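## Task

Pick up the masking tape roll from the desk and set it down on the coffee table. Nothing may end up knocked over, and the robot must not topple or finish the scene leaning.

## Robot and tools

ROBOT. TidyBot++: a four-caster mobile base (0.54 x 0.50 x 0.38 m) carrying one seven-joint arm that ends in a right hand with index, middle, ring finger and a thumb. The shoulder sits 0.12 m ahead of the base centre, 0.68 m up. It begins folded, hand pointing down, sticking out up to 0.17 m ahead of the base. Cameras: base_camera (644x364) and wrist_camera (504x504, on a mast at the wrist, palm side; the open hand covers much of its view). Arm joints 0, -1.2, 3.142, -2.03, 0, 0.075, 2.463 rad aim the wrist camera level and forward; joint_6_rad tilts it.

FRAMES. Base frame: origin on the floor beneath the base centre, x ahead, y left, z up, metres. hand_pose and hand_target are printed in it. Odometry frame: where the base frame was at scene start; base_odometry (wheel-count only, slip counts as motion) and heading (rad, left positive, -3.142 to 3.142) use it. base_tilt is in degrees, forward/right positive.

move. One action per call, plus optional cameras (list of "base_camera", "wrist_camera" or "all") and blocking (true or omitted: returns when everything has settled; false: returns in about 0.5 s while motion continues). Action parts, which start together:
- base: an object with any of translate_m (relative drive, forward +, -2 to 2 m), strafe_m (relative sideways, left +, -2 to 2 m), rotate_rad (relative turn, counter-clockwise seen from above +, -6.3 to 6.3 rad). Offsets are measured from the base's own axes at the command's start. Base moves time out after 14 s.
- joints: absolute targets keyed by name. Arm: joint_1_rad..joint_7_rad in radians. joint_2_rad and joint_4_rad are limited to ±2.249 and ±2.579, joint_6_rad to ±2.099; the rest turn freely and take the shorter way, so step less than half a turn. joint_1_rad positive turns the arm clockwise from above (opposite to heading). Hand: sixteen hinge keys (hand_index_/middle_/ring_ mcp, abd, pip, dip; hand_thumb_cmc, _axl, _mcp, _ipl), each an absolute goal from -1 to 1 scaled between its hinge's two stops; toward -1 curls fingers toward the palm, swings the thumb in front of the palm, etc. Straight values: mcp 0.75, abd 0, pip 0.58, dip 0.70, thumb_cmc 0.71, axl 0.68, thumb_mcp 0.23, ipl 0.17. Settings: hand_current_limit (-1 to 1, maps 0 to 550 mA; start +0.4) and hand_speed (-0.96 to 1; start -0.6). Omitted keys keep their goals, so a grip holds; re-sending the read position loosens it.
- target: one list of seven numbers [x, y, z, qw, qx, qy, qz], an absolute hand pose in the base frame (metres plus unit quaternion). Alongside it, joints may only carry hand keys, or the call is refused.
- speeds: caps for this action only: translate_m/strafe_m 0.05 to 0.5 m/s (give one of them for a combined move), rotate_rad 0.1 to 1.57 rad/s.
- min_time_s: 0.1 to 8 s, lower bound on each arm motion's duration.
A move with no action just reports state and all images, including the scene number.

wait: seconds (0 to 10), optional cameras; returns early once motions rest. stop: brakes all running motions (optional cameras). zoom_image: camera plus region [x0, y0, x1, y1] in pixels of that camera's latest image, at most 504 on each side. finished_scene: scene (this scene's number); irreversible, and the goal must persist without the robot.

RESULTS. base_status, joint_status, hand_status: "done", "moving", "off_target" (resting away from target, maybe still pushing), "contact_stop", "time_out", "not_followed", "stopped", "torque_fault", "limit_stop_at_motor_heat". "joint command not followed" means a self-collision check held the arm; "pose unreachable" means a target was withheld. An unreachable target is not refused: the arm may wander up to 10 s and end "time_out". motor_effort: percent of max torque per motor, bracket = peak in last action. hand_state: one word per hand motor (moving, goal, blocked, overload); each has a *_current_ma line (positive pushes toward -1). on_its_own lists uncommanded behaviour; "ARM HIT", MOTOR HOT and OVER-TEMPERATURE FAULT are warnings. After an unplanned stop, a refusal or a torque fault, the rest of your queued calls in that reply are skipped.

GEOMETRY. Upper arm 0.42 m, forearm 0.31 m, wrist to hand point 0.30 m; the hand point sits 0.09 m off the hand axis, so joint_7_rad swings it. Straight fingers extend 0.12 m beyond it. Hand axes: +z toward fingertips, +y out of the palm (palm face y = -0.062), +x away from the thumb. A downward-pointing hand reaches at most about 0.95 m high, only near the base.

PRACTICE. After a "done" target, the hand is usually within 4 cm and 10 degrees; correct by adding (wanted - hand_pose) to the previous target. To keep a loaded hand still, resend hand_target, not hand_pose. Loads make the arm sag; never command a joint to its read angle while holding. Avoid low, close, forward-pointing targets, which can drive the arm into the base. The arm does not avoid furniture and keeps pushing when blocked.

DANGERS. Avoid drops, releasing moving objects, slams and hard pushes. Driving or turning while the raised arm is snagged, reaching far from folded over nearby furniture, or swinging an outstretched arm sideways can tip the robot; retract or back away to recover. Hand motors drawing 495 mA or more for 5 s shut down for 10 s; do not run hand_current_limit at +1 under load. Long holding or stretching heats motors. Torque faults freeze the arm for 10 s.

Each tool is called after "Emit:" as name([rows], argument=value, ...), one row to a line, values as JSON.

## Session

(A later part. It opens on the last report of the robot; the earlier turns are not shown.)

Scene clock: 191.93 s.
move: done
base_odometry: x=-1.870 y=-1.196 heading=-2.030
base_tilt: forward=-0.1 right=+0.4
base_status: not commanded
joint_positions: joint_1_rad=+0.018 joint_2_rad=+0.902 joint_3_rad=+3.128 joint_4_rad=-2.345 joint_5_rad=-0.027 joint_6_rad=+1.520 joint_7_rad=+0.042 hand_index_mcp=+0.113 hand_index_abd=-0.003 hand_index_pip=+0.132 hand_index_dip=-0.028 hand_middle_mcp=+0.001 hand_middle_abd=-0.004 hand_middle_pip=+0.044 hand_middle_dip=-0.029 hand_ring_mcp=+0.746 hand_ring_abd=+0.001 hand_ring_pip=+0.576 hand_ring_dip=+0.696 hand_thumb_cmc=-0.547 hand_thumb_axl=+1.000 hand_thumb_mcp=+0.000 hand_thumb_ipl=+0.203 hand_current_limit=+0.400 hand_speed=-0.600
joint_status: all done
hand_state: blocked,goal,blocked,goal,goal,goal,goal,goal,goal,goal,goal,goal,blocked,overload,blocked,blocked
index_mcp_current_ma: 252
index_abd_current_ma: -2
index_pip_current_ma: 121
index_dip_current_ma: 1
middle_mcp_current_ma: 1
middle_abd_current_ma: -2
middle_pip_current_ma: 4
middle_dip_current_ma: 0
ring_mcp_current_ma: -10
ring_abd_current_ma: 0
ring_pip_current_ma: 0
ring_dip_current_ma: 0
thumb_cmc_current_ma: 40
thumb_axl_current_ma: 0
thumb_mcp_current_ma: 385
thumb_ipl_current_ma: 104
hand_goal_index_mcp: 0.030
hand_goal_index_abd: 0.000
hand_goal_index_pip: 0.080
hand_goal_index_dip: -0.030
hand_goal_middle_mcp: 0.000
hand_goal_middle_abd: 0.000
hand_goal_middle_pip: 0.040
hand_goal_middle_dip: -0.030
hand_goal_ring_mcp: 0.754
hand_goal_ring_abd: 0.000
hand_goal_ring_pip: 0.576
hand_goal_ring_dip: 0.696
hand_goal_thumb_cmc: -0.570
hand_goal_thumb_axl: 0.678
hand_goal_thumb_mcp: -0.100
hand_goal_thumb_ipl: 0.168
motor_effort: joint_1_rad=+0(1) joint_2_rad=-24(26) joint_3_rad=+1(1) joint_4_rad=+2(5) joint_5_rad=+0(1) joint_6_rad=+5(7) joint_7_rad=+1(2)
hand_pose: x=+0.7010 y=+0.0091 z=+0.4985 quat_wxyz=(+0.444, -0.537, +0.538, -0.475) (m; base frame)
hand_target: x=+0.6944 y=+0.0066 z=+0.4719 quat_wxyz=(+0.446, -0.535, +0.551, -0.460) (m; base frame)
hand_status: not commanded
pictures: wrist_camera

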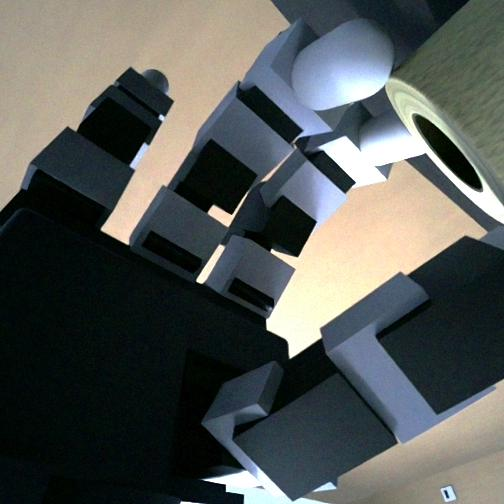

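Emit:
move(joints={"joint_2_rad":0.90,"joint_4_rad":-2.345,"joint_6_rad":1.53}, min_time_s=1)

Emit:
move(joints={"hand_speed":-0.85,"hand_index_mcp":0.205,"hand_index_pip":0.5,"hand_middle_mcp":0.205,"hand_middle_pip":0.5,"hand_thumb_mcp":0.2}, cameras=["wrist_camera"])

Scene clock: 194.00 s.
move: done
base_odometry: x=-1.870 y=-1.196 heading=-2.030
base_tilt: forward=-0.1 right=+0.4
base_status: not commanded
joint_positions: joint_1_rad=+0.018 joint_2_rad=+0.902 joint_3_rad=+3.128 joint_4_rad=-2.345 joint_5_rad=-0.027 joint_6_rad=+1.520 joint_7_rad=+0.042 hand_index_mcp=+0.113 hand_index_abd=-0.003 hand_index_pip=+0.132 hand_index_dip=-0.027 hand_middle_mcp=+0.001 hand_middle_abd=-0.004 hand_middle_pip=+0.044 hand_middle_dip=-0.029 hand_ring_mcp=+0.746 hand_ring_abd=+0.001 hand_ring_pip=+0.576 hand_ring_dip=+0.696 hand_thumb_cmc=-0.547 hand_thumb_axl=+1.000 hand_thumb_mcp=+0.000 hand_thumb_ipl=+0.203 hand_current_limit=+0.400 hand_speed=-0.600
joint_status: all done
hand_state: blocked,goal,blocked,goal,goal,goal,goal,goal,goal,goal,goal,goal,blocked,overload,blocked,blocked
index_mcp_current_ma: 252
index_abd_current_ma: -2
index_pip_current_ma: 121
index_dip_current_ma: 2
middle_mcp_current_ma: 1
middle_abd_current_ma: -3
middle_pip_current_ma: 4
middle_dip_current_ma: 0
ring_mcp_current_ma: -10
ring_abd_current_ma: 0
ring_pip_current_ma: 0
ring_dip_current_ma: 0
thumb_cmc_current_ma: 40
thumb_axl_current_ma: 0
thumb_mcp_current_ma: 385
thumb_ipl_current_ma: 104
hand_goal_index_mcp: 0.030
hand_goal_index_abd: 0.000
hand_goal_index_pip: 0.080
hand_goal_index_dip: -0.030
hand_goal_middle_mcp: 0.000
hand_goal_middle_abd: 0.000
hand_goal_middle_pip: 0.040
hand_goal_middle_dip: -0.030
hand_goal_ring_mcp: 0.754
hand_goal_ring_abd: 0.000
hand_goal_ring_pip: 0.576
hand_goal_ring_dip: 0.696
hand_goal_thumb_cmc: -0.570
hand_goal_thumb_axl: 0.678
hand_goal_thumb_mcp: -0.100
hand_goal_thumb_ipl: 0.168
motor_effort: joint_1_rad=+0(1) joint_2_rad=-27(27) joint_3_rad=+1(1) joint_4_rad=+3(4) joint_5_rad=+0(1) joint_6_rad=+8(9) joint_7_rad=+1(2)
hand_pose: x=+0.7012 y=+0.0091 z=+0.4990 quat_wxyz=(+0.444, -0.537, +0.537, -0.475) (m; base frame)
hand_target: x=+0.7027 y=+0.0064 z=+0.5032 quat_wxyz=(+0.456, -0.527, +0.543, -0.470) (m; base frame)
hand_status: not commanded
pictures: none

Scene clock: 195.30 s.
move: done
base_odometry: x=-1.870 y=-1.196 heading=-2.030
base_tilt: forward=-0.1 right=+0.4
base_status: not commanded
joint_positions: joint_1_rad=+0.018 joint_2_rad=+0.902 joint_3_rad=+3.128 joint_4_rad=-2.345 joint_5_rad=-0.027 joint_6_rad=+1.520 joint_7_rad=+0.042 hand_index_mcp=+0.191 hand_index_abd=-0.003 hand_index_pip=+0.494 hand_index_dip=-0.027 hand_middle_mcp=+0.190 hand_middle_abd=-0.003 hand_middle_pip=+0.494 hand_middle_dip=-0.030 hand_ring_mcp=+0.746 hand_ring_abd=+0.001 hand_ring_pip=+0.576 hand_ring_dip=+0.696 hand_thumb_cmc=-0.568 hand_thumb_axl=+1.000 hand_thumb_mcp=+0.197 hand_thumb_ipl=+0.170 hand_current_limit=+0.400 hand_speed=-0.850
joint_status: all done
hand_state: goal,goal,goal,goal,goal,goal,goal,goal,goal,goal,goal,goal,goal,overload,goal,goal
index_mcp_current_ma: -23
index_abd_current_ma: -2
index_pip_current_ma: -6
index_dip_current_ma: 2
middle_mcp_current_ma: -25
middle_abd_current_ma: -2
middle_pip_current_ma: -6
middle_dip_current_ma: 0
ring_mcp_current_ma: -10
ring_abd_current_ma: 0
ring_pip_current_ma: 0
ring_dip_current_ma: 0
thumb_cmc_current_ma: 1
thumb_axl_current_ma: 0
thumb_mcp_current_ma: -3
thumb_ipl_current_ma: 2
hand_goal_index_mcp: 0.206
hand_goal_index_abd: 0.000
hand_goal_index_pip: 0.500
hand_goal_index_dip: -0.030
hand_goal_middle_mcp: 0.206
hand_goal_middle_abd: 0.000
hand_goal_middle_pip: 0.500
hand_goal_middle_dip: -0.030
hand_goal_ring_mcp: 0.754
hand_goal_ring_abd: 0.000
hand_goal_ring_pip: 0.576
hand_goal_ring_dip: 0.696
hand_goal_thumb_cmc: -0.570
hand_goal_thumb_axl: 0.678
hand_goal_thumb_mcp: 0.200
hand_goal_thumb_ipl: 0.168
motor_effort: joint_1_rad=+0(1) joint_2_rad=-29(30) joint_3_rad=+0(1) joint_4_rad=+3(4) joint_5_rad=+0(1) joint_6_rad=+10(10) joint_7_rad=+0(1)
hand_pose: x=+0.7012 y=+0.0091 z=+0.4990 quat_wxyz=(+0.444, -0.537, +0.538, -0.475) (m; base frame)
hand_target: x=+0.7027 y=+0.0064 z=+0.5032 quat_wxyz=(+0.456, -0.527, +0.543, -0.470) (m; base frame)
hand_status: not commanded
pictures: wrist_camera

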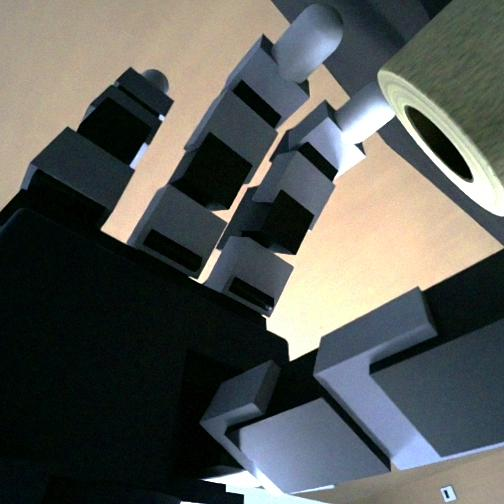

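Emit:
move(joints={"joint_2_rad":0.50,"joint_4_rad":-2.30,"joint_6_rad":1.1}, min_time_s=3, cameras=["wrist_camera"])

Emit:
move(joints={"joint_2_rad":-0.6,"joint_4_rad":-1.88,"joint_6_rad":-0.5,"joint_7_rad":2.463}, min_time_s=4, cameras=["wrist_camera"])

Scene clock: 199.53 s.
move: done
base_odometry: x=-1.870 y=-1.196 heading=-2.030
base_tilt: forward=-0.1 right=+0.4
base_status: not commanded
joint_positions: joint_1_rad=+0.018 joint_2_rad=+0.512 joint_3_rad=+3.128 joint_4_rad=-2.323 joint_5_rad=-0.027 joint_6_rad=+1.182 joint_7_rad=+0.042 hand_index_mcp=+0.191 hand_index_abd=-0.003 hand_index_pip=+0.494 hand_index_dip=-0.027 hand_middle_mcp=+0.190 hand_middle_abd=-0.003 hand_middle_pip=+0.494 hand_middle_dip=-0.030 hand_ring_mcp=+0.746 hand_ring_abd=+0.001 hand_ring_pip=+0.576 hand_ring_dip=+0.696 hand_thumb_cmc=-0.568 hand_thumb_axl=+1.000 hand_thumb_mcp=+0.198 hand_thumb_ipl=+0.170 hand_current_limit=+0.400 hand_speed=-0.850
joint_status: all done
hand_state: goal,goal,goal,goal,goal,goal,goal,goal,goal,goal,goal,goal,goal,overload,goal,goal
index_mcp_current_ma: -23
index_abd_current_ma: -2
index_pip_current_ma: -6
index_dip_current_ma: 2
middle_mcp_current_ma: -25
middle_abd_current_ma: -2
middle_pip_current_ma: -6
middle_dip_current_ma: 0
ring_mcp_current_ma: -10
ring_abd_current_ma: 0
ring_pip_current_ma: 0
ring_dip_current_ma: 0
thumb_cmc_current_ma: 1
thumb_axl_current_ma: 0
thumb_mcp_current_ma: -2
thumb_ipl_current_ma: 2
hand_goal_index_mcp: 0.206
hand_goal_index_abd: 0.000
hand_goal_index_pip: 0.500
hand_goal_index_dip: -0.030
hand_goal_middle_mcp: 0.206
hand_goal_middle_abd: 0.000
hand_goal_middle_pip: 0.500
hand_goal_middle_dip: -0.030
hand_goal_ring_mcp: 0.754
hand_goal_ring_abd: 0.000
hand_goal_ring_pip: 0.576
hand_goal_ring_dip: 0.696
hand_goal_thumb_cmc: -0.570
hand_goal_thumb_axl: 0.678
hand_goal_thumb_mcp: 0.200
hand_goal_thumb_ipl: 0.168
motor_effort: joint_1_rad=+0(1) joint_2_rad=-26(31) joint_3_rad=+0(1) joint_4_rad=+9(10) joint_5_rad=+0(1) joint_6_rad=+10(11) joint_7_rad=+1(1)
hand_pose: x=+0.7137 y=+0.0107 z=+0.6391 quat_wxyz=(+0.465, -0.519, +0.521, -0.493) (m; base frame)
hand_target: x=+0.7145 y=+0.0060 z=+0.6317 quat_wxyz=(+0.460, -0.523, +0.539, -0.474) (m; base frame)
hand_status: not commanded
pictures: wrist_camera

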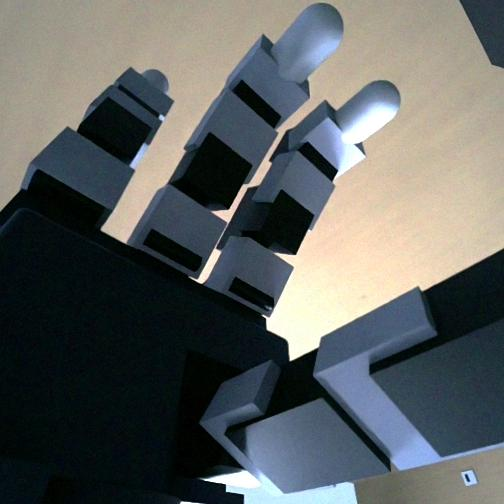

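Scene clock: 204.20 s.
move: done
base_odometry: x=-1.870 y=-1.196 heading=-2.030
base_tilt: forward=-0.1 right=+0.4
base_status: not commanded
joint_positions: joint_1_rad=+0.018 joint_2_rad=-0.597 joint_3_rad=+3.128 joint_4_rad=-1.907 joint_5_rad=-0.027 joint_6_rad=-0.416 joint_7_rad=+2.408 hand_index_mcp=+0.210 hand_index_abd=+0.001 hand_index_pip=+0.499 hand_index_dip=-0.027 hand_middle_mcp=+0.210 hand_middle_abd=+0.001 hand_middle_pip=+0.499 hand_middle_dip=-0.030 hand_ring_mcp=+0.758 hand_ring_abd=+0.001 hand_ring_pip=+0.576 hand_ring_dip=+0.696 hand_thumb_cmc=-0.563 hand_thumb_axl=+1.000 hand_thumb_mcp=+0.198 hand_thumb_ipl=+0.169 hand_current_limit=+0.400 hand_speed=-0.850
joint_status: all done
hand_state: goal,goal,goal,goal,goal,goal,goal,goal,goal,goal,goal,goal,goal,overload,goal,goal
index_mcp_current_ma: 4
index_abd_current_ma: 1
index_pip_current_ma: -1
index_dip_current_ma: 2
middle_mcp_current_ma: 4
middle_abd_current_ma: 0
middle_pip_current_ma: -1
middle_dip_current_ma: 0
ring_mcp_current_ma: 4
ring_abd_current_ma: 1
ring_pip_current_ma: 0
ring_dip_current_ma: 0
thumb_cmc_current_ma: 8
thumb_axl_current_ma: 0
thumb_mcp_current_ma: -2
thumb_ipl_current_ma: 1
hand_goal_index_mcp: 0.206
hand_goal_index_abd: 0.000
hand_goal_index_pip: 0.500
hand_goal_index_dip: -0.030
hand_goal_middle_mcp: 0.206
hand_goal_middle_abd: 0.000
hand_goal_middle_pip: 0.500
hand_goal_middle_dip: -0.030
hand_goal_ring_mcp: 0.754
hand_goal_ring_abd: 0.000
hand_goal_ring_pip: 0.576
hand_goal_ring_dip: 0.696
hand_goal_thumb_cmc: -0.570
hand_goal_thumb_axl: 0.678
hand_goal_thumb_mcp: 0.200
hand_goal_thumb_ipl: 0.168
motor_effort: joint_1_rad=+0(1) joint_2_rad=+0(28) joint_3_rad=+1(2) joint_4_rad=+18(20) joint_5_rad=+0(1) joint_6_rad=+10(11) joint_7_rad=+0(2)
hand_pose: x=+0.4915 y=-0.0695 z=+1.1097 quat_wxyz=(-0.258, -0.697, -0.304, -0.596) (m; base frame)
hand_target: x=+0.4860 y=-0.0809 z=+1.1074 quat_wxyz=(-0.280, -0.706, -0.325, -0.564) (m; base frame)
hand_status: not commanded
pictures: wrist_camera

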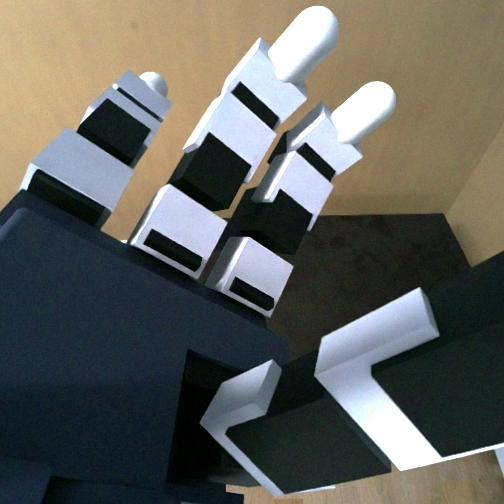

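Emit:
finished_scene(scene=1)

The scene is finished: the task was done.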